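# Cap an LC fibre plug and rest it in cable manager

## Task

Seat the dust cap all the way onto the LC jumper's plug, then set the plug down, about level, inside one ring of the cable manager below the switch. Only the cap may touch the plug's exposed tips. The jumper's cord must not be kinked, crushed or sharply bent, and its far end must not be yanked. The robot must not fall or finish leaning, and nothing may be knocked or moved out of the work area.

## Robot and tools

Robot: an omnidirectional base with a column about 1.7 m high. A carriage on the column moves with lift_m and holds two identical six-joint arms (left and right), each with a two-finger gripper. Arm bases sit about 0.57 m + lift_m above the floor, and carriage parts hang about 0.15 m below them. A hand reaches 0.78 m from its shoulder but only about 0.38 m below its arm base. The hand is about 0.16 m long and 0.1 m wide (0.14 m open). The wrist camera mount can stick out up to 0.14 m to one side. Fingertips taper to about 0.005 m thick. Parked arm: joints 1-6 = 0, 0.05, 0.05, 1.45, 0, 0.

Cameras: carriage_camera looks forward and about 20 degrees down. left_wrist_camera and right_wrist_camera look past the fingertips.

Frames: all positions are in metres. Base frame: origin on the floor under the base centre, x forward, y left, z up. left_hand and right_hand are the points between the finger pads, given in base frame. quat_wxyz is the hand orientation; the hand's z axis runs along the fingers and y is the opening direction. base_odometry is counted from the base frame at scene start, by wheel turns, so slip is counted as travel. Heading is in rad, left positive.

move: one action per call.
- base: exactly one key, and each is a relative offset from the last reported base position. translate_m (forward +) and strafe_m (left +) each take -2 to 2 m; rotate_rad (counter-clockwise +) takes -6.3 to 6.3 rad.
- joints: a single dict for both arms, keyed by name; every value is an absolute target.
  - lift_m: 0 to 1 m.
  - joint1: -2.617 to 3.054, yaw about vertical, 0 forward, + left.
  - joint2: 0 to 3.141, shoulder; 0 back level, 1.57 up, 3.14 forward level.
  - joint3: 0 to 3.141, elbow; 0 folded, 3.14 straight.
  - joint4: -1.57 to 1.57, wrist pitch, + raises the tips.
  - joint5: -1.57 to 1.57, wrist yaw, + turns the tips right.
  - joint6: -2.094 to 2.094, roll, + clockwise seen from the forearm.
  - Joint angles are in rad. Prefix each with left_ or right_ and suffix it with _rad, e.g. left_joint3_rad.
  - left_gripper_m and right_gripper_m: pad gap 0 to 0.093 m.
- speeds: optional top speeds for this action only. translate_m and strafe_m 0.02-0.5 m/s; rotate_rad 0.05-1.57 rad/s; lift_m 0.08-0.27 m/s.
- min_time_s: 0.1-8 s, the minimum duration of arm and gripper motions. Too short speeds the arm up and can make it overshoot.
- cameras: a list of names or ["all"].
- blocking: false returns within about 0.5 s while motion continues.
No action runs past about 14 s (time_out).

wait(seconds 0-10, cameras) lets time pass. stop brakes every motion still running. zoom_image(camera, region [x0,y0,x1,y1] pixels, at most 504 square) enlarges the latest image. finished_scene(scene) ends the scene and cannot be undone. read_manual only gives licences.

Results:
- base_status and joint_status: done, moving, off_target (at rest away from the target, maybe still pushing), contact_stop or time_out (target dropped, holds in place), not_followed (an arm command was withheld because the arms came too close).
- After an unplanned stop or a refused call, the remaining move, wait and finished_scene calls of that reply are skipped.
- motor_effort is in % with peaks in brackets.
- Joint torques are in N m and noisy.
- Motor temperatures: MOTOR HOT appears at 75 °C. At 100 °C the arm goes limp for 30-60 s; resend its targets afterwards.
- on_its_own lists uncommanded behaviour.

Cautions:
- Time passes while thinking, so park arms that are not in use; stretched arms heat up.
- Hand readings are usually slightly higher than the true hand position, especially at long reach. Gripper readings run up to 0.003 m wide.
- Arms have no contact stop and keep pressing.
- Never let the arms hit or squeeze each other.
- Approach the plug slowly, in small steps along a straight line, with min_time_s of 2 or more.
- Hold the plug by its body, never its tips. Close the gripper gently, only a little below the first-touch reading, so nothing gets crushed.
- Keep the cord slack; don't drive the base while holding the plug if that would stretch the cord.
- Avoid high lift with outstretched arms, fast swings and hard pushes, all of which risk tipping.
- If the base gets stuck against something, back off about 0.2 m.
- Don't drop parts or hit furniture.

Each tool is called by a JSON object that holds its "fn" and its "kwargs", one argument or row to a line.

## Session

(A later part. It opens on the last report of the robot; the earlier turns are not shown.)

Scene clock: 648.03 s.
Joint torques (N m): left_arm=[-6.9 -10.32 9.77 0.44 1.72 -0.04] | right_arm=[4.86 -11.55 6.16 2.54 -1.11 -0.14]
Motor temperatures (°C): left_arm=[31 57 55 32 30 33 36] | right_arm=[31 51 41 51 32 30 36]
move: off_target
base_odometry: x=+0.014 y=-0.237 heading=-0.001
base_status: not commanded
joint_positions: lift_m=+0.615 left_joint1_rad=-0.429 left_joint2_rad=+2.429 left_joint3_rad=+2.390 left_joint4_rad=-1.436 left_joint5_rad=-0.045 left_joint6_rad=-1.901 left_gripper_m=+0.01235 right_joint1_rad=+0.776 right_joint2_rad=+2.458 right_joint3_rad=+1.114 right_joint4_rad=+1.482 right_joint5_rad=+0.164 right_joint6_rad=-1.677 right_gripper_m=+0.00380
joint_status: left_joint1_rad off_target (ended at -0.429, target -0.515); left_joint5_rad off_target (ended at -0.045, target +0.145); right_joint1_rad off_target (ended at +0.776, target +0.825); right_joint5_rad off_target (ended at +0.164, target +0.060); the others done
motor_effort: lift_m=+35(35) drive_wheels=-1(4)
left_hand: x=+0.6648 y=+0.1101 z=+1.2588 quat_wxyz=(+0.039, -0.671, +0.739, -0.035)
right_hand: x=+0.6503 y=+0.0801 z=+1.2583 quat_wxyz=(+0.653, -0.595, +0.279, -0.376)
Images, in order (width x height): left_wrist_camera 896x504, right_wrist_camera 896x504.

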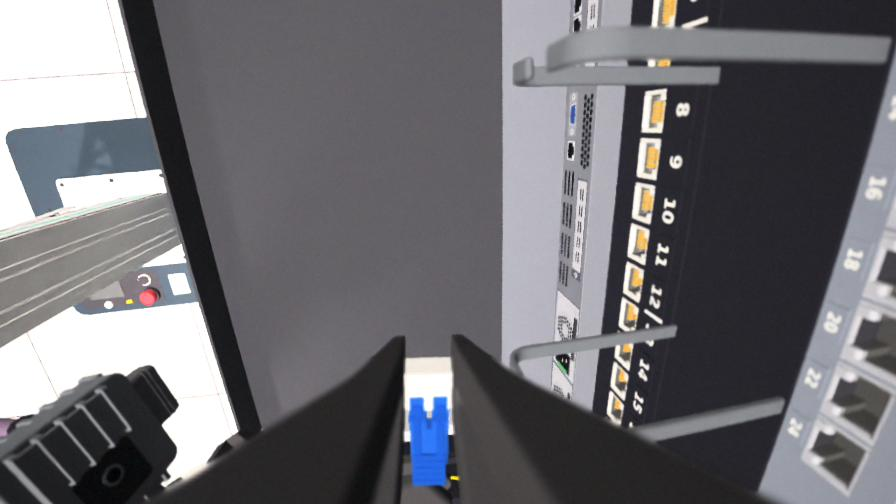

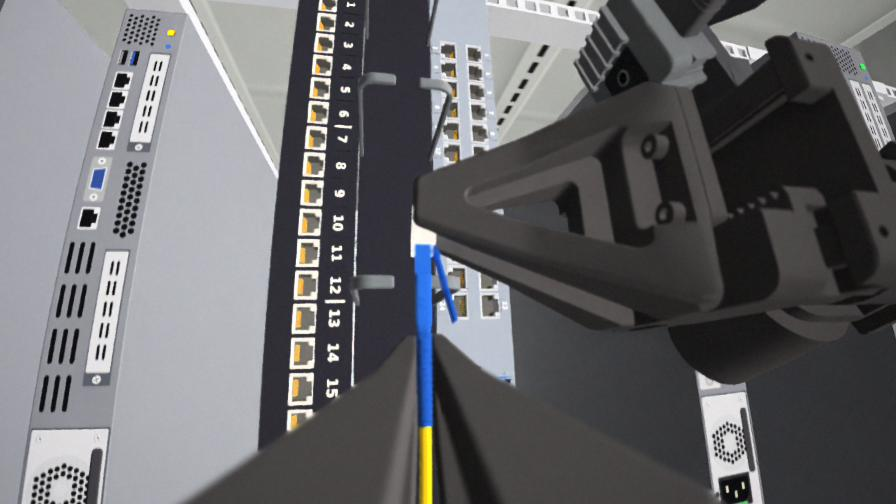

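{"fn": "move", "kwargs": {
  "joints": {"left_joint1_rad": -0.46, "left_joint5_rad": 0.04, "right_joint1_rad": 0.79, "right_joint5_rad": 0.11},
  "min_time_s": 1
}}

{"fn": "move", "kwargs": {
  "joints": {"left_joint1_rad": -0.431, "left_joint5_rad": -0.035, "right_joint1_rad": 0.773, "right_joint5_rad": 0.16},
  "min_time_s": 1
}}

{"fn": "move", "kwargs": {
  "joints": {"left_gripper_m": 0.03},
  "min_time_s": 1.5,
  "cameras": ["left_wrist_camera", "right_wrist_camera"]
}}

Scene clock: 655.87 s.
Joint torques (N m): left_arm=[-2.48 -10.33 9.77 0.45 0.86 -0.04] | right_arm=[1.37 -11.56 6.15 2.53 -0.6 -0.14]
Motor temperatures (°C): left_arm=[31 56 55 32 31 33 36] | right_arm=[32 50 41 51 32 30 36]
move: off_target
base_odometry: x=+0.014 y=-0.237 heading=-0.001
base_status: not commanded
joint_positions: lift_m=+0.615 left_joint1_rad=-0.429 left_joint2_rad=+2.429 left_joint3_rad=+2.390 left_joint4_rad=-1.436 left_joint5_rad=-0.057 left_joint6_rad=-1.901 left_gripper_m=+0.01235 right_joint1_rad=+0.776 right_joint2_rad=+2.458 right_joint3_rad=+1.114 right_joint4_rad=+1.482 right_joint5_rad=+0.166 right_joint6_rad=-1.677 right_gripper_m=+0.00380
joint_status: left_joint1_rad off_target (ended at -0.429, target -0.460); left_joint5_rad off_target (ended at -0.057, target +0.040); right_joint5_rad off_target (ended at +0.166, target +0.110); the others done
motor_effort: lift_m=+35(35) drive_wheels=+1(5)
left_hand: x=+0.6656 y=+0.1120 z=+1.2589 quat_wxyz=(+0.045, -0.671, +0.739, -0.033)
right_hand: x=+0.6505 y=+0.0799 z=+1.2582 quat_wxyz=(+0.653, -0.595, +0.280, -0.376)
pictures: none

Scene clock: 657.17 s.
Joint torques (N m): left_arm=[-0.17 -10.36 9.76 0.43 0.24 -0.04] | right_arm=[-0.13 -11.55 6.16 2.54 -0.09 -0.14]
Motor temperatures (°C): left_arm=[31 56 55 32 31 33 36] | right_arm=[32 50 41 51 32 30 36]
move: done
base_odometry: x=+0.014 y=-0.237 heading=-0.001
base_status: not commanded
joint_positions: lift_m=+0.615 left_joint1_rad=-0.428 left_joint2_rad=+2.429 left_joint3_rad=+2.390 left_joint4_rad=-1.433 left_joint5_rad=-0.063 left_joint6_rad=-1.901 left_gripper_m=+0.01235 right_joint1_rad=+0.774 right_joint2_rad=+2.458 right_joint3_rad=+1.114 right_joint4_rad=+1.481 right_joint5_rad=+0.167 right_joint6_rad=-1.677 right_gripper_m=+0.00380
joint_status: all done
motor_effort: lift_m=+35(35) drive_wheels=+1(4)
left_hand: x=+0.6667 y=+0.1129 z=+1.2591 quat_wxyz=(+0.048, -0.671, +0.739, -0.032)
right_hand: x=+0.6514 y=+0.0788 z=+1.2581 quat_wxyz=(+0.652, -0.595, +0.281, -0.377)
pictures: none

Scene clock: 658.97 s.
Joint torques (N m): left_arm=[-0.17 -10.36 9.78 0.41 0.09 -0.04] | right_arm=[-0.12 -11.55 6.17 2.55 -0.08 -0.14]
Motor temperatures (°C): left_arm=[31 56 55 32 31 33 36] | right_arm=[32 50 41 51 32 30 36]
move: done
base_odometry: x=+0.014 y=-0.237 heading=-0.001
base_status: not commanded
joint_positions: lift_m=+0.615 left_joint1_rad=-0.428 left_joint2_rad=+2.429 left_joint3_rad=+2.390 left_joint4_rad=-1.433 left_joint5_rad=-0.047 left_joint6_rad=-1.901 left_gripper_m=+0.02988 right_joint1_rad=+0.774 right_joint2_rad=+2.458 right_joint3_rad=+1.114 right_joint4_rad=+1.481 right_joint5_rad=+0.167 right_joint6_rad=-1.677 right_gripper_m=+0.00380
joint_status: all done
motor_effort: lift_m=+35(35) drive_wheels=+5(5)
left_hand: x=+0.6657 y=+0.1103 z=+1.2589 quat_wxyz=(+0.041, -0.671, +0.739, -0.036)
right_hand: x=+0.6514 y=+0.0788 z=+1.2581 quat_wxyz=(+0.652, -0.595, +0.281, -0.377)
Images, in order (width x height): left_wrist_camera 896x504, right_wrist_camera 896x504.

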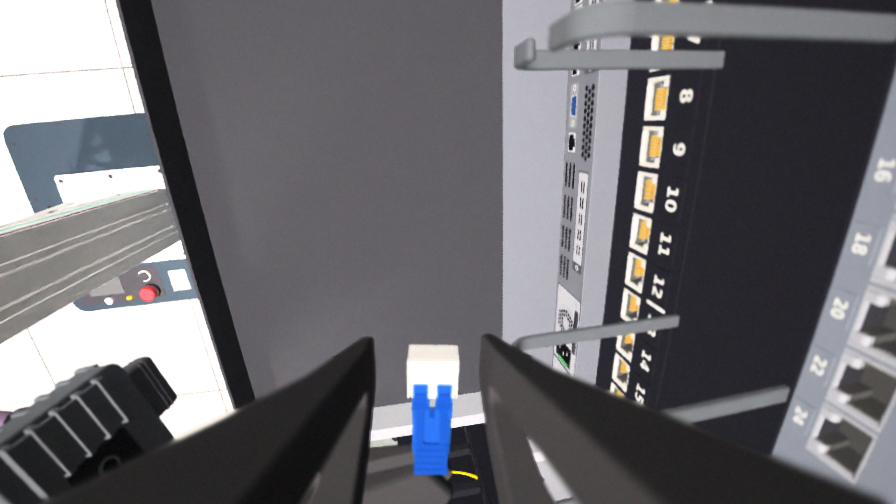

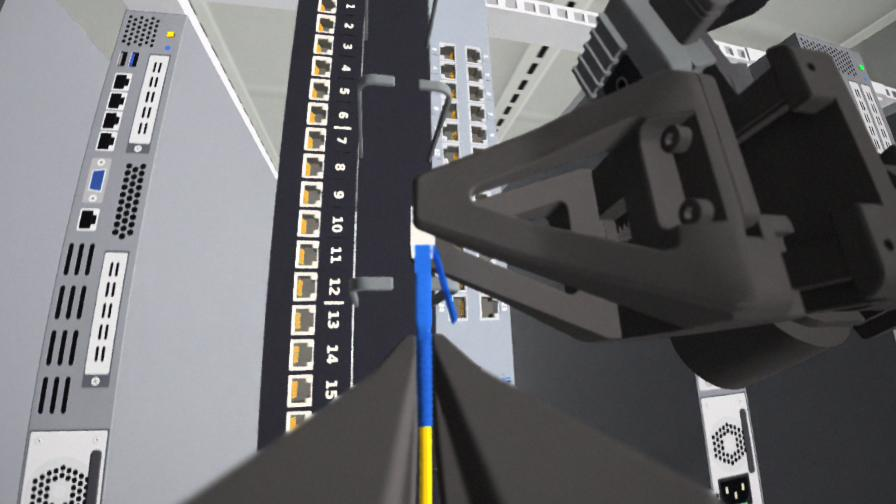

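{"fn": "move", "kwargs": {
  "joints": {"left_joint3_rad": 2.504, "left_joint4_rad": -1.522},
  "min_time_s": 1.2,
  "cameras": ["left_wrist_camera"]
}}

{"fn": "move", "kwargs": {
  "joints": {"left_joint1_rad": -0.33, "left_joint2_rad": 1.4, "left_joint3_rad": 1.0, "left_joint4_rad": -0.9, "left_joint5_rad": -0.04, "left_joint6_rad": -1.915},
  "min_time_s": 2.5
}}

{"fn": "move", "kwargs": {
  "joints": {"left_joint1_rad": -0.31, "left_joint2_rad": 1.0, "left_joint3_rad": 0.5, "left_joint4_rad": 0.8, "left_joint5_rad": 0.0, "left_joint6_rad": -1.915, "right_joint1_rad": 0.760, "right_joint2_rad": 2.335, "right_joint3_rad": 1.08, "right_joint4_rad": 1.245, "right_joint5_rad": 0.145, "right_joint6_rad": -1.565},
  "min_time_s": 2,
  "cameras": ["right_wrist_camera"]
}}

{"fn": "zoom_image", "kwargs": {
  "camera": "right_wrist_camera",
  "region": [360, 190, 520, 350]
}}

Scene clock: 678.77 s.
Joint torques (N m): left_arm=[-0.17 -10.52 9.5 0.2 0.08 -0.04] | right_arm=[-0.13 -11.56 6.17 2.54 -0.09 -0.14]
Motor temperatures (°C): left_arm=[30 55 55 32 30 33 35] | right_arm=[31 50 41 52 32 30 36]
move: done
base_odometry: x=+0.014 y=-0.237 heading=-0.001
base_status: not commanded
joint_positions: lift_m=+0.615 left_joint1_rad=-0.428 left_joint2_rad=+2.433 left_joint3_rad=+2.471 left_joint4_rad=-1.509 left_joint5_rad=-0.047 left_joint6_rad=-1.901 left_gripper_m=+0.02988 right_joint1_rad=+0.774 right_joint2_rad=+2.458 right_joint3_rad=+1.114 right_joint4_rad=+1.481 right_joint5_rad=+0.167 right_joint6_rad=-1.677 right_gripper_m=+0.00380
joint_status: all done
motor_effort: lift_m=+35(35) drive_wheels=+2(5)
left_hand: x=+0.6624 y=+0.1117 z=+1.2774 quat_wxyz=(+0.041, -0.671, +0.739, -0.037)
right_hand: x=+0.6514 y=+0.0788 z=+1.2581 quat_wxyz=(+0.652, -0.595, +0.281, -0.377)
Images, in order (width x height): left_wrist_camera 896x504.

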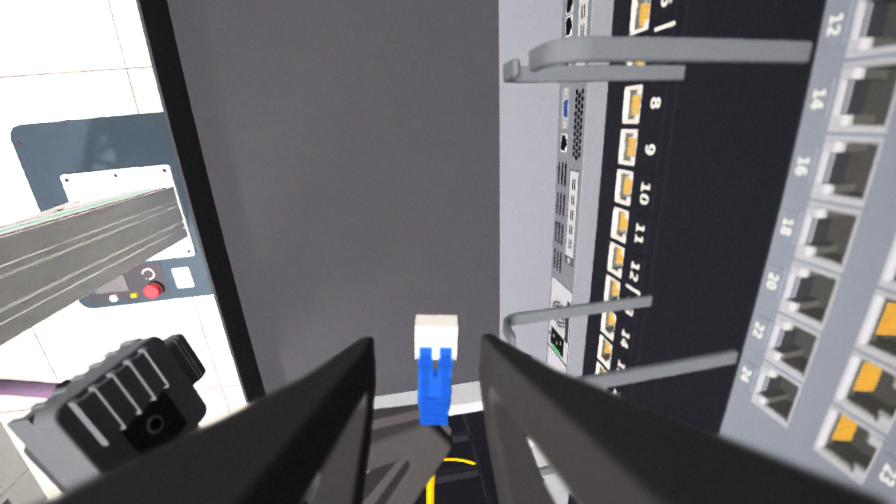

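Scene clock: 681.57 s.
Joint torques (N m): left_arm=[0.7 -6.45 5.93 0.83 0.04 -0.08] | right_arm=[-0.14 -11.67 6.01 2.59 -0.08 -0.14]
Motor temperatures (°C): left_arm=[30 56 55 32 30 33 35] | right_arm=[31 50 41 52 32 30 36]
move: done
base_odometry: x=+0.014 y=-0.237 heading=-0.001
base_status: not commanded
joint_positions: lift_m=+0.615 left_joint1_rad=-0.338 left_joint2_rad=+1.423 left_joint3_rad=+1.014 left_joint4_rad=-0.916 left_joint5_rad=-0.046 left_joint6_rad=-1.904 left_gripper_m=+0.02989 right_joint1_rad=+0.774 right_joint2_rad=+2.459 right_joint3_rad=+1.116 right_joint4_rad=+1.477 right_joint5_rad=+0.167 right_joint6_rad=-1.678 right_gripper_m=+0.00380
joint_status: all done
motor_effort: lift_m=+35(35) drive_wheels=+3(4)
left_hand: x=+0.4916 y=+0.2182 z=+1.2612 quat_wxyz=(+0.074, -0.702, +0.701, -0.101)
right_hand: x=+0.6517 y=+0.0792 z=+1.2572 quat_wxyz=(+0.651, -0.596, +0.281, -0.377)
pictures: none

Scene clock: 684.00 s.
Joint torques (N m): left_arm=[0.75 -3.32 6.79 2.17 0.2 -0.02] | right_arm=[-0.66 -15.64 3.99 2.51 -0.11 0.07]
Motor temperatures (°C): left_arm=[30 55 54 33 30 33 35] | right_arm=[31 51 41 52 32 30 36]
move: done
base_odometry: x=+0.014 y=-0.237 heading=-0.001
base_status: not commanded
joint_positions: lift_m=+0.615 left_joint1_rad=-0.318 left_joint2_rad=+1.013 left_joint3_rad=+0.516 left_joint4_rad=+0.780 left_joint5_rad=-0.013 left_joint6_rad=-1.906 left_gripper_m=+0.02989 right_joint1_rad=+0.766 right_joint2_rad=+2.367 right_joint3_rad=+1.091 right_joint4_rad=+1.258 right_joint5_rad=+0.156 right_joint6_rad=-1.576 right_gripper_m=+0.00380
joint_status: all done
motor_effort: lift_m=+35(35) drive_wheels=+1(5)
left_hand: x=+0.5602 y=+0.1957 z=+1.5115 quat_wxyz=(+0.358, -0.432, +0.417, -0.715)
right_hand: x=+0.6541 y=+0.0781 z=+1.2460 quat_wxyz=(+0.620, -0.634, +0.327, -0.326)
Images, in order (width x height): right_wrist_camera 896x504.

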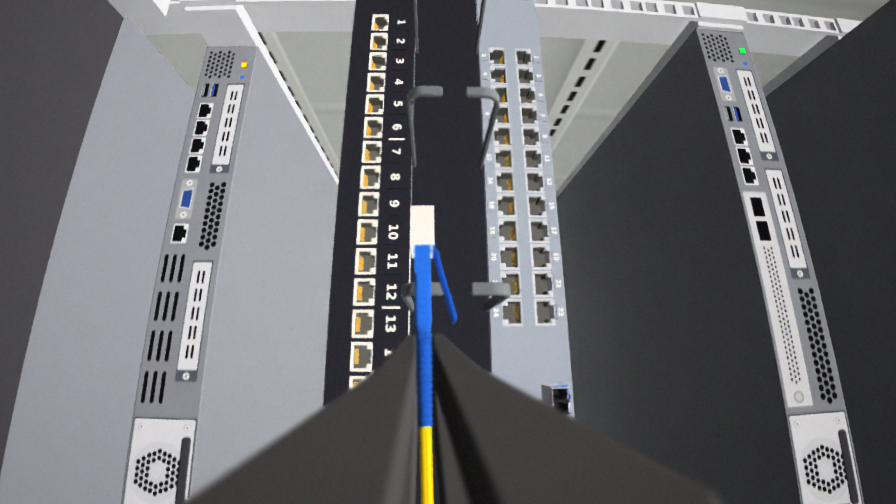

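Scaled by 3.150 from the camera's image (finer frame: 1280x720).

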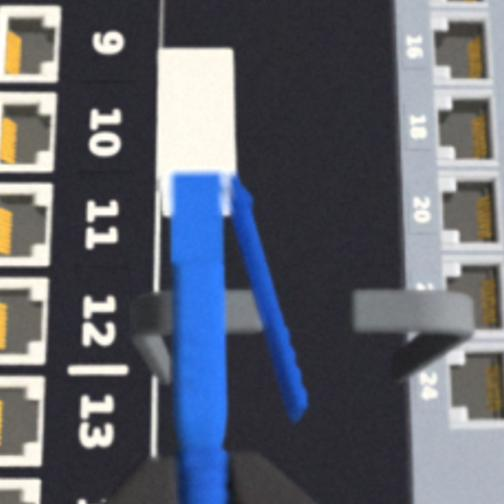

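{"fn": "move", "kwargs": {
  "base": {"strafe_m": 0.005},
  "joints": {"lift_m": 0.6272},
  "speeds": {"strafe_m": 0.03, "lift_m": 0.08}
}}

{"fn": "move", "kwargs": {
  "base": {"translate_m": 0.016},
  "speeds": {"translate_m": 0.03},
  "cameras": ["right_wrist_camera"]
}}

{"fn": "zoom_image", "kwargs": {
  "camera": "right_wrist_camera",
  "region": [360, 190, 520, 350]
}}

Scene clock: 693.10 s.
Joint torques (N m): left_arm=[0.62 -2.92 7.24 2.05 0.17 -0.02] | right_arm=[-0.4 -14.58 4.38 2.59 -0.1 0.08]
move: done
base_odometry: x=+0.014 y=-0.232 heading=-0.001
base_status: done
joint_positions: lift_m=+0.627 left_joint1_rad=-0.317 left_joint2_rad=+1.009 left_joint3_rad=+0.510 left_joint4_rad=+0.789 left_joint5_rad=-0.011 left_joint6_rad=-1.906 left_gripper_m=+0.02989 right_joint1_rad=+0.764 right_joint2_rad=+2.357 right_joint3_rad=+1.087 right_joint4_rad=+1.251 right_joint5_rad=+0.154 right_joint6_rad=-1.575 right_gripper_m=+0.00380
joint_status: all done
motor_effort: lift_m=+35(42) drive_wheels=-2(9)
left_hand: x=+0.5587 y=+0.1963 z=+1.5247 quat_wxyz=(+0.359, -0.429, +0.415, -0.717)
right_hand: x=+0.6545 y=+0.0767 z=+1.2602 quat_wxyz=(+0.620, -0.634, +0.328, -0.326)
pictures: none

Scene clock: 694.07 s.
Joint torques (N m): left_arm=[0.61 -2.93 7.25 2.06 0.17 -0.02] | right_arm=[-0.27 -14.67 4.4 2.6 -0.09 0.08]
move: done
base_odometry: x=+0.030 y=-0.232 heading=-0.001
base_status: done
joint_positions: lift_m=+0.627 left_joint1_rad=-0.317 left_joint2_rad=+1.009 left_joint3_rad=+0.510 left_joint4_rad=+0.790 left_joint5_rad=-0.011 left_joint6_rad=-1.906 left_gripper_m=+0.02989 right_joint1_rad=+0.763 right_joint2_rad=+2.357 right_joint3_rad=+1.087 right_joint4_rad=+1.250 right_joint5_rad=+0.153 right_joint6_rad=-1.575 right_gripper_m=+0.00380
joint_status: not commanded
motor_effort: lift_m=+35(35) drive_wheels=+1(11)
left_hand: x=+0.5587 y=+0.1963 z=+1.5249 quat_wxyz=(+0.359, -0.429, +0.415, -0.718)
right_hand: x=+0.6549 y=+0.0764 z=+1.2600 quat_wxyz=(+0.620, -0.634, +0.328, -0.326)
Images, in order (width x height): right_wrist_camera 896x504.

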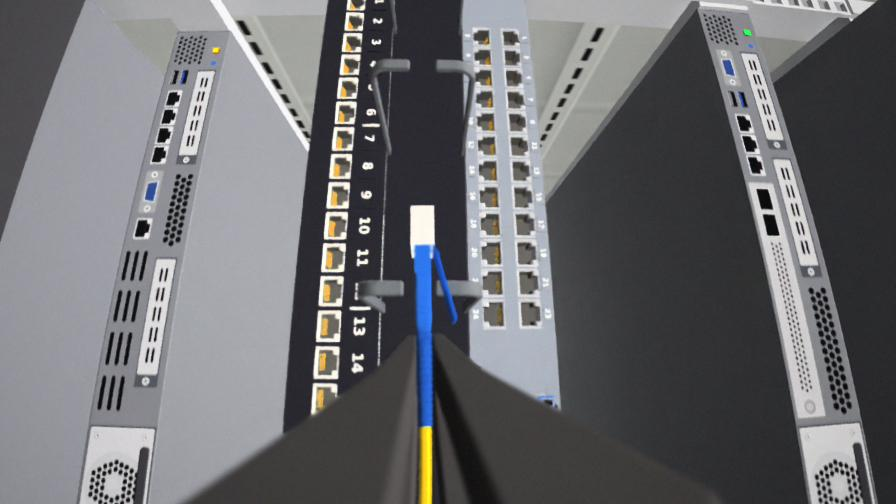

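Scaled by 3.150 from the camera's image (finer frame: 1280x720).

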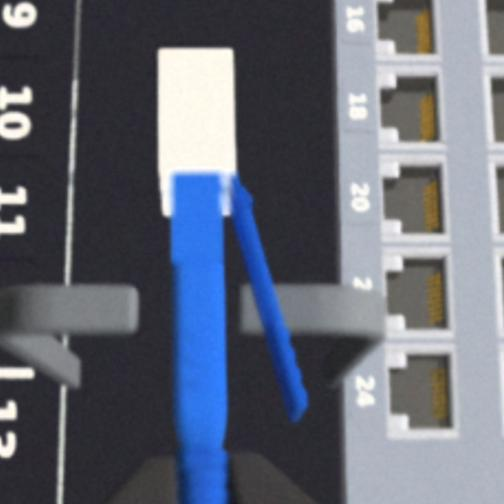

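{"fn": "move", "kwargs": {
  "base": {"strafe_m": -0.003},
  "joints": {"lift_m": 0.6244},
  "speeds": {"strafe_m": 0.03, "lift_m": 0.08}
}}

{"fn": "move", "kwargs": {
  "base": {"translate_m": 0.01},
  "speeds": {"translate_m": 0.03},
  "cameras": ["right_wrist_camera"]
}}

{"fn": "zoom_image", "kwargs": {
  "camera": "right_wrist_camera",
  "region": [360, 190, 520, 350]
}}

Scene clock: 700.80 s.
Joint torques (N m): left_arm=[0.36 -2.89 7.38 2.05 0.13 -0.01] | right_arm=[0.03 -14.6 4.46 2.65 -0.08 0.07]
move: done
base_odometry: x=+0.030 y=-0.235 heading=-0.001
base_status: done
joint_positions: lift_m=+0.625 left_joint1_rad=-0.315 left_joint2_rad=+1.009 left_joint3_rad=+0.509 left_joint4_rad=+0.791 left_joint5_rad=-0.008 left_joint6_rad=-1.906 left_gripper_m=+0.02989 right_joint1_rad=+0.760 right_joint2_rad=+2.356 right_joint3_rad=+1.086 right_joint4_rad=+1.247 right_joint5_rad=+0.152 right_joint6_rad=-1.574 right_gripper_m=+0.00380
joint_status: all done
motor_effort: lift_m=+33(35) drive_wheels=+0(7)
left_hand: x=+0.5587 y=+0.1965 z=+1.5217 quat_wxyz=(+0.358, -0.429, +0.416, -0.717)
right_hand: x=+0.6557 y=+0.0753 z=+1.2569 quat_wxyz=(+0.618, -0.635, +0.329, -0.326)
pictures: none

Scene clock: 701.57 s.
Joint torques (N m): left_arm=[0.43 -2.62 7.39 2.04 0.13 -0.02] | right_arm=[-0.16 -14.6 4.46 2.63 -0.05 0.08]
move: done
base_odometry: x=+0.040 y=-0.235 heading=-0.001
base_status: done
joint_positions: lift_m=+0.625 left_joint1_rad=-0.315 left_joint2_rad=+1.005 left_joint3_rad=+0.509 left_joint4_rad=+0.789 left_joint5_rad=-0.007 left_joint6_rad=-1.906 left_gripper_m=+0.02989 right_joint1_rad=+0.761 right_joint2_rad=+2.356 right_joint3_rad=+1.086 right_joint4_rad=+1.247 right_joint5_rad=+0.150 right_joint6_rad=-1.574 right_gripper_m=+0.00380
joint_status: not commanded
motor_effort: lift_m=+33(34) drive_wheels=-1(6)
left_hand: x=+0.5579 y=+0.1966 z=+1.5226 quat_wxyz=(+0.359, -0.428, +0.415, -0.718)
right_hand: x=+0.6551 y=+0.0760 z=+1.2569 quat_wxyz=(+0.619, -0.635, +0.328, -0.325)
Images, in order (width x height): right_wrist_camera 896x504.

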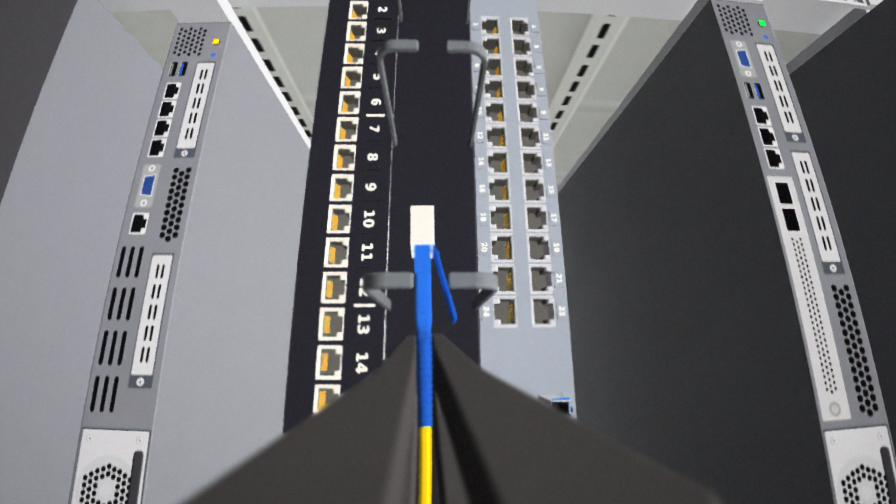

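Scaled by 3.150 from the camera's image (finer frame: 1280x720).

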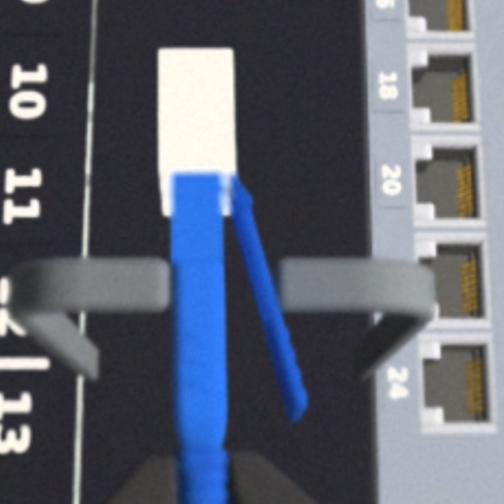

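{"fn": "move", "kwargs": {
  "joints": {"lift_m": 0.6252},
  "speeds": {"lift_m": 0.08}
}}

{"fn": "move", "kwargs": {
  "base": {"translate_m": 0.008},
  "speeds": {"translate_m": 0.03},
  "cameras": ["right_wrist_camera"]
}}

{"fn": "zoom_image", "kwargs": {
  "camera": "right_wrist_camera",
  "region": [360, 190, 520, 350]
}}

Scene clock: 706.57 s.
Joint torques (N m): left_arm=[0.44 -2.61 7.3 2.03 0.14 -0.02] | right_arm=[-0.14 -14.64 4.49 2.62 -0.06 0.07]
Motor temperatures (°C): left_arm=[30 50 52 36 30 33 35] | right_arm=[31 53 40 52 31 30 36]
move: done
base_odometry: x=+0.040 y=-0.235 heading=-0.001
base_status: not commanded
joint_positions: lift_m=+0.625 left_joint1_rad=-0.315 left_joint2_rad=+1.005 left_joint3_rad=+0.509 left_joint4_rad=+0.791 left_joint5_rad=-0.007 left_joint6_rad=-1.906 left_gripper_m=+0.02989 right_joint1_rad=+0.761 right_joint2_rad=+2.356 right_joint3_rad=+1.086 right_joint4_rad=+1.249 right_joint5_rad=+0.150 right_joint6_rad=-1.574 right_gripper_m=+0.00380
joint_status: all done
motor_effort: lift_m=+37(39) drive_wheels=-1(5)
left_hand: x=+0.5578 y=+0.1967 z=+1.5236 quat_wxyz=(+0.359, -0.427, +0.415, -0.719)
right_hand: x=+0.6551 y=+0.0760 z=+1.2578 quat_wxyz=(+0.619, -0.635, +0.328, -0.325)
pictures: none

Scene clock: 707.27 s.
Joint torques (N m): left_arm=[0.49 -2.59 7.45 2.04 0.14 -0.02] | right_arm=[0.02 -14.6 4.46 2.64 -0.05 0.07]
move: done
base_odometry: x=+0.047 y=-0.235 heading=-0.001
base_status: done
joint_positions: lift_m=+0.625 left_joint1_rad=-0.315 left_joint2_rad=+1.005 left_joint3_rad=+0.509 left_joint4_rad=+0.793 left_joint5_rad=-0.007 left_joint6_rad=-1.906 left_gripper_m=+0.02989 right_joint1_rad=+0.760 right_joint2_rad=+2.356 right_joint3_rad=+1.086 right_joint4_rad=+1.247 right_joint5_rad=+0.150 right_joint6_rad=-1.574 right_gripper_m=+0.00380
joint_status: not commanded
motor_effort: lift_m=+37(37) drive_wheels=+1(6)
left_hand: x=+0.5577 y=+0.1967 z=+1.5239 quat_wxyz=(+0.359, -0.427, +0.414, -0.719)
right_hand: x=+0.6553 y=+0.0757 z=+1.2575 quat_wxyz=(+0.619, -0.635, +0.328, -0.325)
Images, in order (width x height): right_wrist_camera 896x504.

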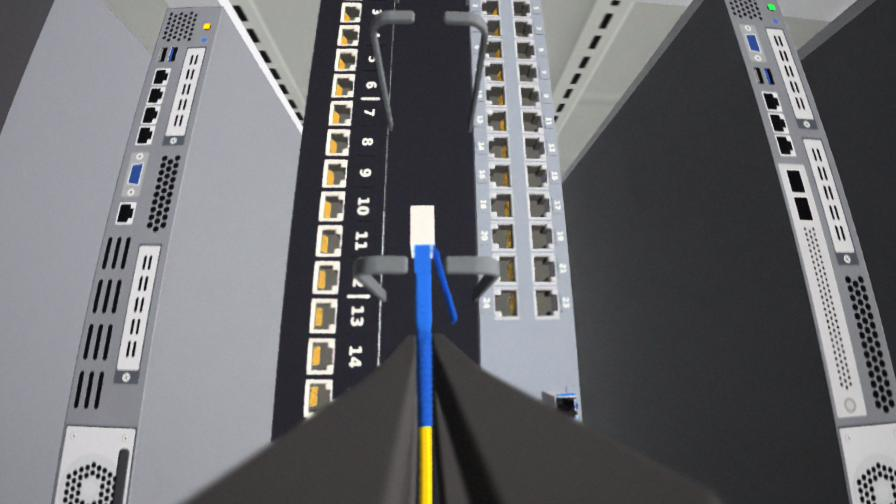

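Scaled by 3.150 from the camera's image (finer frame: 1280x720).

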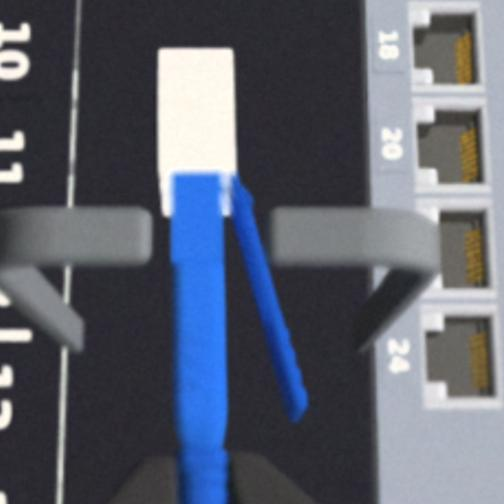

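{"fn": "move", "kwargs": {
  "base": {"translate_m": 0.01},
  "speeds": {"translate_m": 0.03}
}}

{"fn": "move", "kwargs": {
  "joints": {"lift_m": 0.611},
  "speeds": {"lift_m": 0.08},
  "cameras": ["right_wrist_camera"]
}}

{"fn": "zoom_image", "kwargs": {
  "camera": "right_wrist_camera",
  "region": [360, 190, 520, 350]
}}

Scene clock: 718.40 s.
Joint torques (N m): left_arm=[0.42 -2.56 7.38 2 0.13 -0.03] | right_arm=[0.09 -14.58 4.42 2.65 -0.05 0.07]
move: done
base_odometry: x=+0.057 y=-0.235 heading=+0.000
base_status: done
joint_positions: lift_m=+0.625 left_joint1_rad=-0.315 left_joint2_rad=+1.005 left_joint3_rad=+0.509 left_joint4_rad=+0.793 left_joint5_rad=-0.007 left_joint6_rad=-1.906 left_gripper_m=+0.02989 right_joint1_rad=+0.759 right_joint2_rad=+2.356 right_joint3_rad=+1.086 right_joint4_rad=+1.247 right_joint5_rad=+0.149 right_joint6_rad=-1.574 right_gripper_m=+0.00380
joint_status: not commanded
motor_effort: lift_m=+37(37) drive_wheels=-3(9)
left_hand: x=+0.5577 y=+0.1967 z=+1.5240 quat_wxyz=(+0.359, -0.427, +0.414, -0.719)
right_hand: x=+0.6556 y=+0.0754 z=+1.2575 quat_wxyz=(+0.619, -0.635, +0.328, -0.325)
pictures: none

Scene clock: 718.93 s.
Joint torques (N m): left_arm=[0.44 -2.54 7.38 2 0.14 -0.01] | right_arm=[-0.06 -14.15 4.56 2.66 -0.04 0.07]
move: done
base_odometry: x=+0.057 y=-0.235 heading=+0.000
base_status: not commanded
joint_positions: lift_m=+0.611 left_joint1_rad=-0.315 left_joint2_rad=+1.005 left_joint3_rad=+0.509 left_joint4_rad=+0.794 left_joint5_rad=-0.007 left_joint6_rad=-1.906 left_gripper_m=+0.02989 right_joint1_rad=+0.759 right_joint2_rad=+2.352 right_joint3_rad=+1.086 right_joint4_rad=+1.247 right_joint5_rad=+0.149 right_joint6_rad=-1.574 right_gripper_m=+0.00380
joint_status: all done
motor_effort: lift_m=+35(36) drive_wheels=+1(3)
left_hand: x=+0.5575 y=+0.1968 z=+1.5104 quat_wxyz=(+0.359, -0.427, +0.414, -0.720)
right_hand: x=+0.6557 y=+0.0754 z=+1.2456 quat_wxyz=(+0.620, -0.634, +0.328, -0.325)
Images, in order (width x height): right_wrist_camera 896x504.

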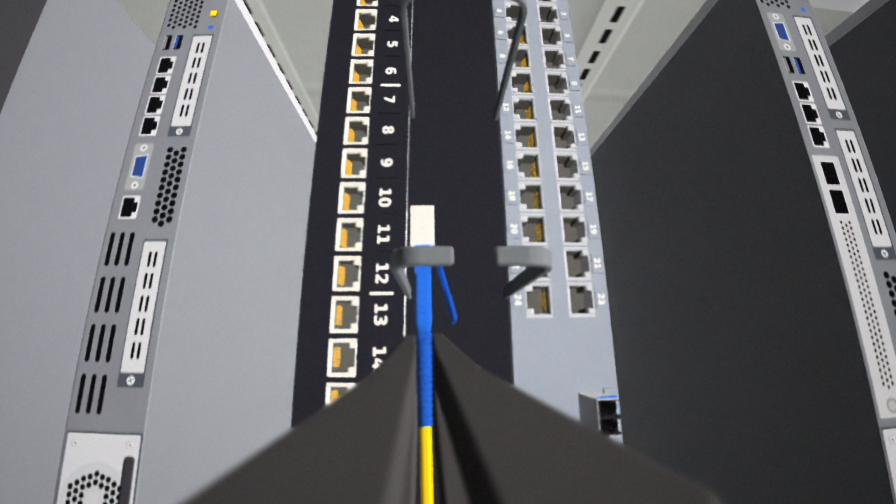

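Scaled by 3.150 from the camera's image (finer frame: 1280x720).

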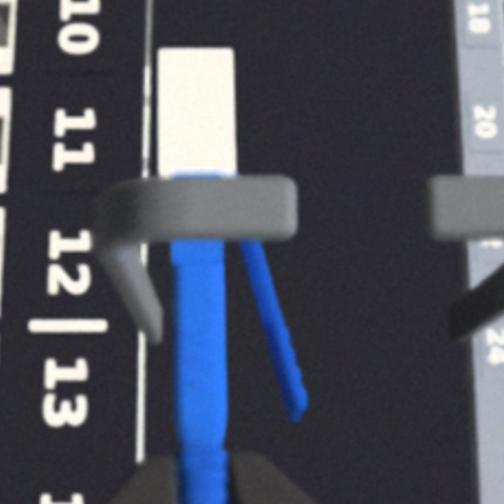

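{"fn": "move", "kwargs": {
  "base": {"strafe_m": 0.004},
  "speeds": {"strafe_m": 0.03}
}}

{"fn": "move", "kwargs": {
  "joints": {"lift_m": 0.6075},
  "speeds": {"lift_m": 0.08},
  "cameras": ["right_wrist_camera"]
}}

{"fn": "zoom_image", "kwargs": {
  "camera": "right_wrist_camera",
  "region": [360, 190, 520, 350]
}}

Scene clock: 731.87 s.
Joint torques (N m): left_arm=[0.32 -2.55 7.3 2 0.12 -0.02] | right_arm=[-0.17 -14.04 4.48 2.65 -0.03 0.07]
Motor temperatures (°C): left_arm=[30 47 51 37 30 33 34] | right_arm=[31 56 40 52 31 30 36]
move: done
base_odometry: x=+0.057 y=-0.231 heading=-0.001
base_status: done
joint_positions: lift_m=+0.611 left_joint1_rad=-0.313 left_joint2_rad=+1.005 left_joint3_rad=+0.509 left_joint4_rad=+0.794 left_joint5_rad=-0.006 left_joint6_rad=-1.906 left_gripper_m=+0.02989 right_joint1_rad=+0.761 right_joint2_rad=+2.352 right_joint3_rad=+1.086 right_joint4_rad=+1.247 right_joint5_rad=+0.148 right_joint6_rad=-1.574 right_gripper_m=+0.00380
joint_status: not commanded
motor_effort: lift_m=+35(35) drive_wheels=-2(8)
left_hand: x=+0.5576 y=+0.1972 z=+1.5104 quat_wxyz=(+0.360, -0.427, +0.414, -0.719)
right_hand: x=+0.6549 y=+0.0764 z=+1.2456 quat_wxyz=(+0.621, -0.634, +0.327, -0.325)
pictures: none

Scene clock: 732.30 s.
Joint torques (N m): left_arm=[0.28 -2.5 7.34 2.01 0.13 -0.02] | right_arm=[-0.17 -14.15 4.63 2.61 -0.03 0.07]
Motor temperatures (°C): left_arm=[30 47 51 37 30 33 34] | right_arm=[31 56 40 52 31 30 36]
move: done
base_odometry: x=+0.057 y=-0.231 heading=-0.001
base_status: not commanded
joint_positions: lift_m=+0.608 left_joint1_rad=-0.313 left_joint2_rad=+1.005 left_joint3_rad=+0.509 left_joint4_rad=+0.793 left_joint5_rad=-0.006 left_joint6_rad=-1.906 left_gripper_m=+0.02989 right_joint1_rad=+0.761 right_joint2_rad=+2.352 right_joint3_rad=+1.085 right_joint4_rad=+1.248 right_joint5_rad=+0.148 right_joint6_rad=-1.574 right_gripper_m=+0.00380
joint_status: all done
motor_effort: lift_m=+34(34) drive_wheels=+4(4)
left_hand: x=+0.5577 y=+0.1972 z=+1.5068 quat_wxyz=(+0.359, -0.427, +0.414, -0.719)
right_hand: x=+0.6547 y=+0.0762 z=+1.2422 quat_wxyz=(+0.621, -0.634, +0.327, -0.325)
Images, in order (width x height): right_wrist_camera 896x504.

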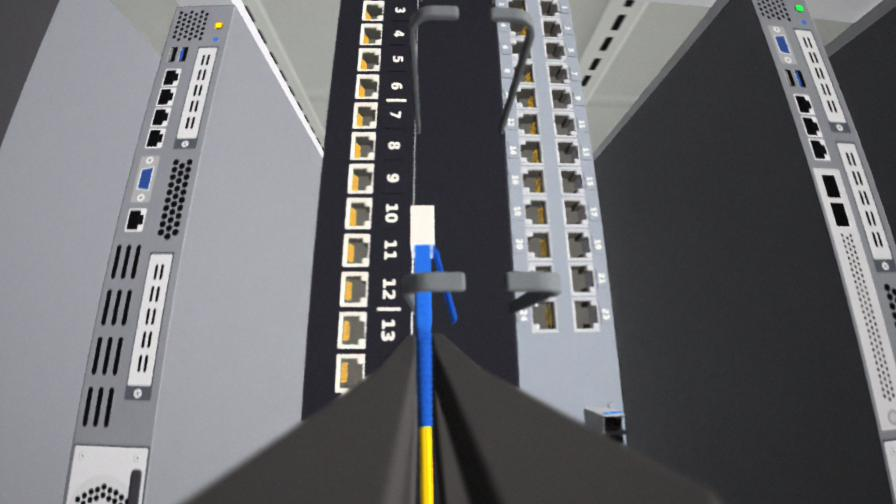

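Scaled by 3.150 from the camera's image (finer frame: 1280x720).

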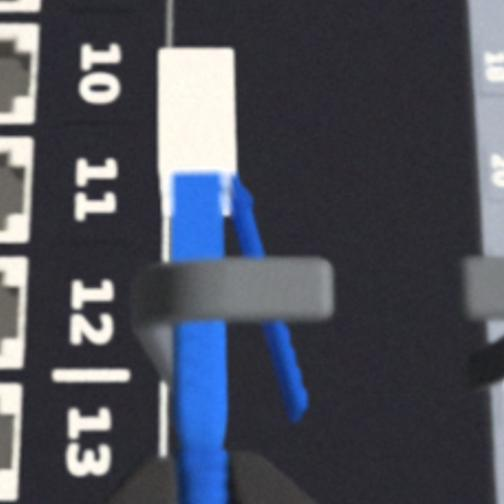

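{"fn": "move", "kwargs": {
  "joints": {"lift_m": 0.606},
  "speeds": {"lift_m": 0.08}
}}

{"fn": "move", "kwargs": {
  "joints": {"lift_m": 0.6047},
  "speeds": {"lift_m": 0.08},
  "cameras": ["right_wrist_camera"]
}}

{"fn": "zoom_image", "kwargs": {
  "camera": "right_wrist_camera",
  "region": [360, 190, 520, 350]
}}

Scene clock: 738.20 s.
Joint torques (N m): left_arm=[0.28 -2.48 7.39 2.01 0.13 -0.01] | right_arm=[-0.14 -14.05 4.6 2.61 -0.04 0.06]
Motor temperatures (°C): left_arm=[30 46 51 37 30 33 34] | right_arm=[31 57 40 52 31 30 36]
move: done
base_odometry: x=+0.057 y=-0.231 heading=-0.001
base_status: not commanded
joint_positions: lift_m=+0.606 left_joint1_rad=-0.313 left_joint2_rad=+1.004 left_joint3_rad=+0.509 left_joint4_rad=+0.794 left_joint5_rad=-0.006 left_joint6_rad=-1.906 left_gripper_m=+0.02989 right_joint1_rad=+0.761 right_joint2_rad=+2.352 right_joint3_rad=+1.085 right_joint4_rad=+1.250 right_joint5_rad=+0.148 right_joint6_rad=-1.574 right_gripper_m=+0.00380
joint_status: all done
motor_effort: lift_m=+33(33) drive_wheels=+2(5)
left_hand: x=+0.5575 y=+0.1973 z=+1.5056 quat_wxyz=(+0.360, -0.427, +0.414, -0.719)
right_hand: x=+0.6547 y=+0.0762 z=+1.2413 quat_wxyz=(+0.622, -0.634, +0.327, -0.325)
pictures: none

Scene clock: 738.60 s.
Joint torques (N m): left_arm=[0.29 -2.48 7.34 2.01 0.13 -0.02] | right_arm=[-0.13 -14.04 4.64 2.54 -0.03 0.06]
Motor temperatures (°C): left_arm=[30 46 51 37 30 33 34] | right_arm=[31 57 40 52 31 30 36]
move: done
base_odometry: x=+0.057 y=-0.231 heading=-0.001
base_status: not commanded
joint_positions: lift_m=+0.605 left_joint1_rad=-0.313 left_joint2_rad=+1.004 left_joint3_rad=+0.509 left_joint4_rad=+0.793 left_joint5_rad=-0.006 left_joint6_rad=-1.906 left_gripper_m=+0.02989 right_joint1_rad=+0.761 right_joint2_rad=+2.351 right_joint3_rad=+1.085 right_joint4_rad=+1.254 right_joint5_rad=+0.148 right_joint6_rad=-1.574 right_gripper_m=+0.00380
joint_status: all done
motor_effort: lift_m=+33(34) drive_wheels=-1(5)
left_hand: x=+0.5576 y=+0.1973 z=+1.5043 quat_wxyz=(+0.360, -0.427, +0.414, -0.719)
right_hand: x=+0.6547 y=+0.0762 z=+1.2411 quat_wxyz=(+0.623, -0.632, +0.326, -0.325)
Images, in order (width x height): right_wrist_camera 896x504.

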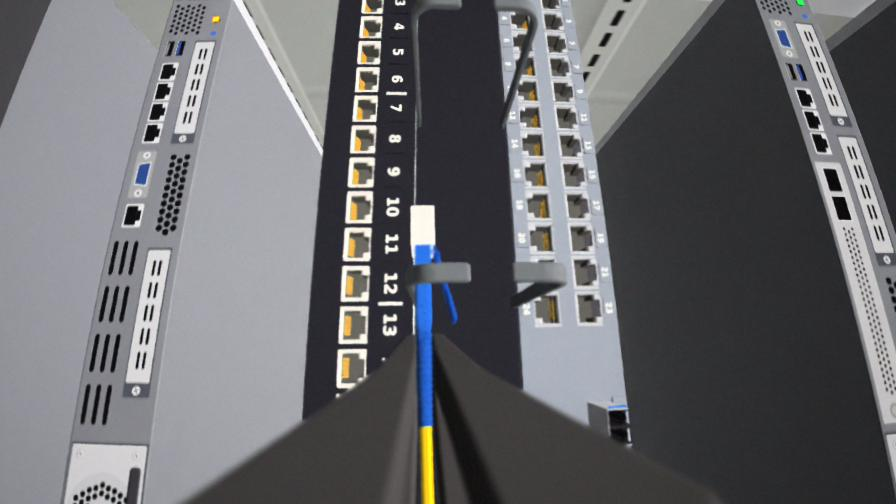

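Scaled by 3.150 from the camera's image (finer frame: 1280x720).

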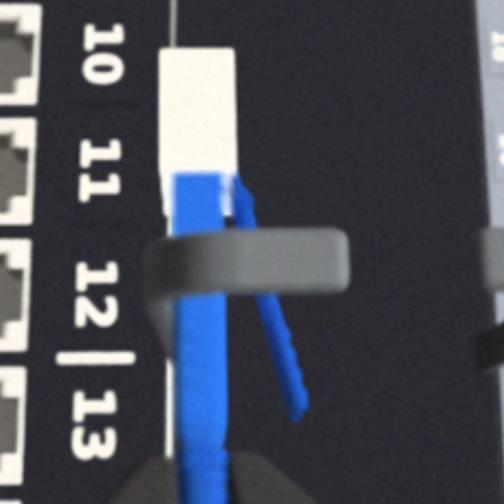

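{"fn": "move", "kwargs": {
  "joints": {"right_gripper_m": 0.024},
  "min_time_s": 4,
  "cameras": ["right_wrist_camera"]
}}

{"fn": "zoom_image", "kwargs": {
  "camera": "right_wrist_camera",
  "region": [350, 190, 510, 430]
}}

Scene clock: 746.73 s.
Joint torques (N m): left_arm=[0.29 -2.51 7.38 2 0.13 -0.02] | right_arm=[-0.14 -14.09 4.62 2.56 -0.03 0.06]
Motor temperatures (°C): left_arm=[30 46 51 38 29 33 34] | right_arm=[31 56 40 52 31 30 36]
move: done
base_odometry: x=+0.057 y=-0.231 heading=-0.001
base_status: not commanded
joint_positions: lift_m=+0.605 left_joint1_rad=-0.313 left_joint2_rad=+1.004 left_joint3_rad=+0.509 left_joint4_rad=+0.793 left_joint5_rad=-0.006 left_joint6_rad=-1.906 left_gripper_m=+0.02989 right_joint1_rad=+0.761 right_joint2_rad=+2.351 right_joint3_rad=+1.085 right_joint4_rad=+1.254 right_joint5_rad=+0.148 right_joint6_rad=-1.574 right_gripper_m=+0.02389
joint_status: all done
motor_effort: lift_m=+33(33) drive_wheels=+1(6)
left_hand: x=+0.5576 y=+0.1973 z=+1.5043 quat_wxyz=(+0.360, -0.427, +0.414, -0.719)
right_hand: x=+0.6547 y=+0.0762 z=+1.2411 quat_wxyz=(+0.623, -0.632, +0.326, -0.325)
Images, in order (width x height): right_wrist_camera 896x504.

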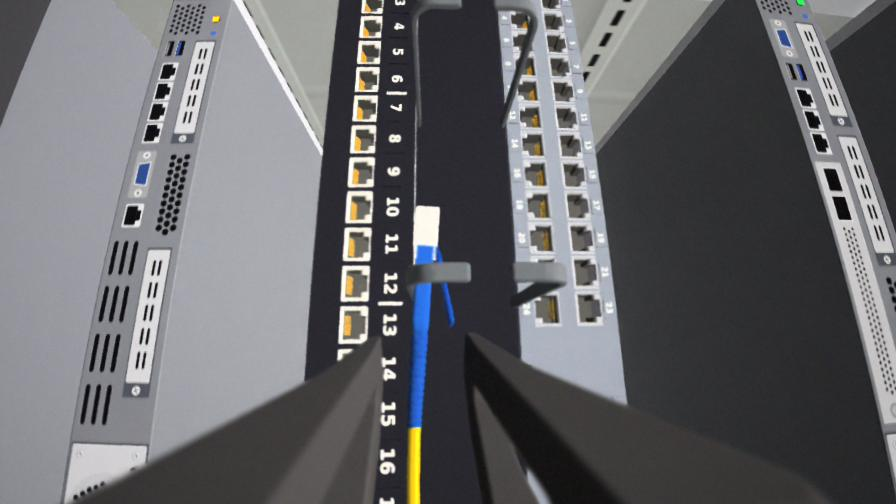

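Scaled by 2.100 from the camera's image (finer frame: 1280x720).

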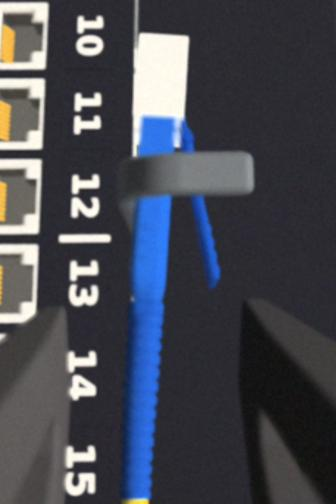

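{"fn": "move", "kwargs": {
  "joints": {"right_joint1_rad": 0.818, "right_joint2_rad": 2.225, "right_joint3_rad": 0.827, "right_joint4_rad": 1.405, "right_joint5_rad": 0.21, "right_joint6_rad": -1.57},
  "min_time_s": 2.5,
  "cameras": ["right_wrist_camera"]
}}

{"fn": "zoom_image", "kwargs": {
  "camera": "right_wrist_camera",
  "region": [360, 150, 520, 350]
}}

Scene clock: 755.67 s.
Joint torques (N m): left_arm=[0.31 -2.51 7.39 2.01 0.13 -0.02] | right_arm=[0.57 -13.65 3.26 2.69 0.12 0]
Motor temperatures (°C): left_arm=[29 45 51 38 29 33 34] | right_arm=[31 56 40 52 31 30 35]
move: done
base_odometry: x=+0.057 y=-0.231 heading=-0.001
base_status: not commanded
joint_positions: lift_m=+0.605 left_joint1_rad=-0.313 left_joint2_rad=+1.004 left_joint3_rad=+0.509 left_joint4_rad=+0.793 left_joint5_rad=-0.006 left_joint6_rad=-1.906 left_gripper_m=+0.02989 right_joint1_rad=+0.812 right_joint2_rad=+2.253 right_joint3_rad=+0.838 right_joint4_rad=+1.401 right_joint5_rad=+0.199 right_joint6_rad=-1.574 right_gripper_m=+0.02389
joint_status: all done
motor_effort: lift_m=+33(33) drive_wheels=+5(6)
left_hand: x=+0.5576 y=+0.1973 z=+1.5043 quat_wxyz=(+0.360, -0.427, +0.414, -0.719)
right_hand: x=+0.6038 y=+0.0526 z=+1.2413 quat_wxyz=(+0.622, -0.632, +0.326, -0.326)
Images, in order (width x height): right_wrist_camera 896x504.

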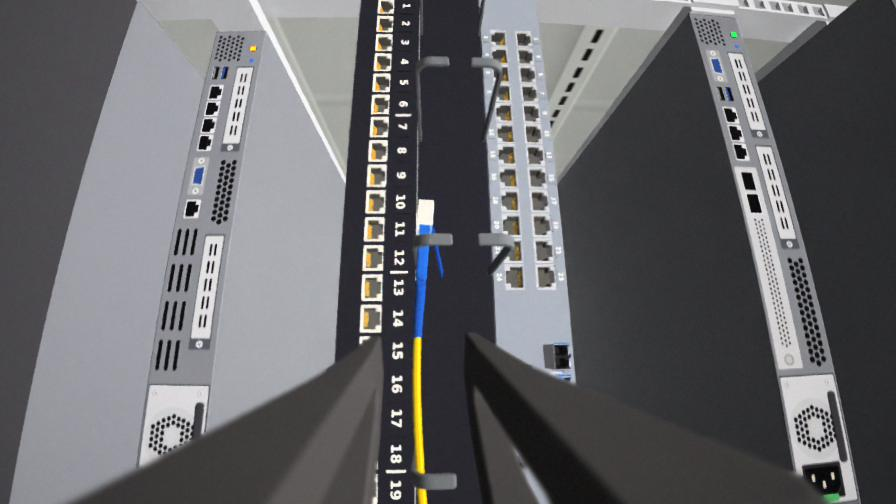

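Scaled by 2.520 from the camera's image (finer frame: 1280x720).

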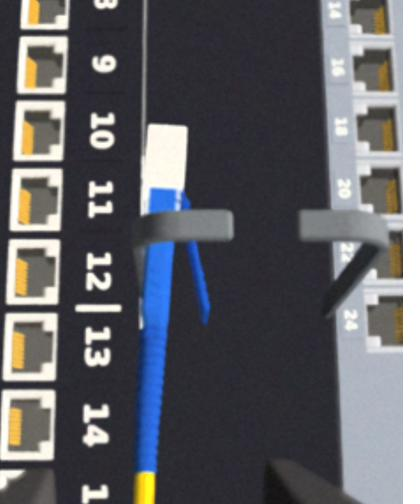

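{"fn": "finished_scene", "kwargs": {
  "scene": 2
}}

The scene is finished: the task was done.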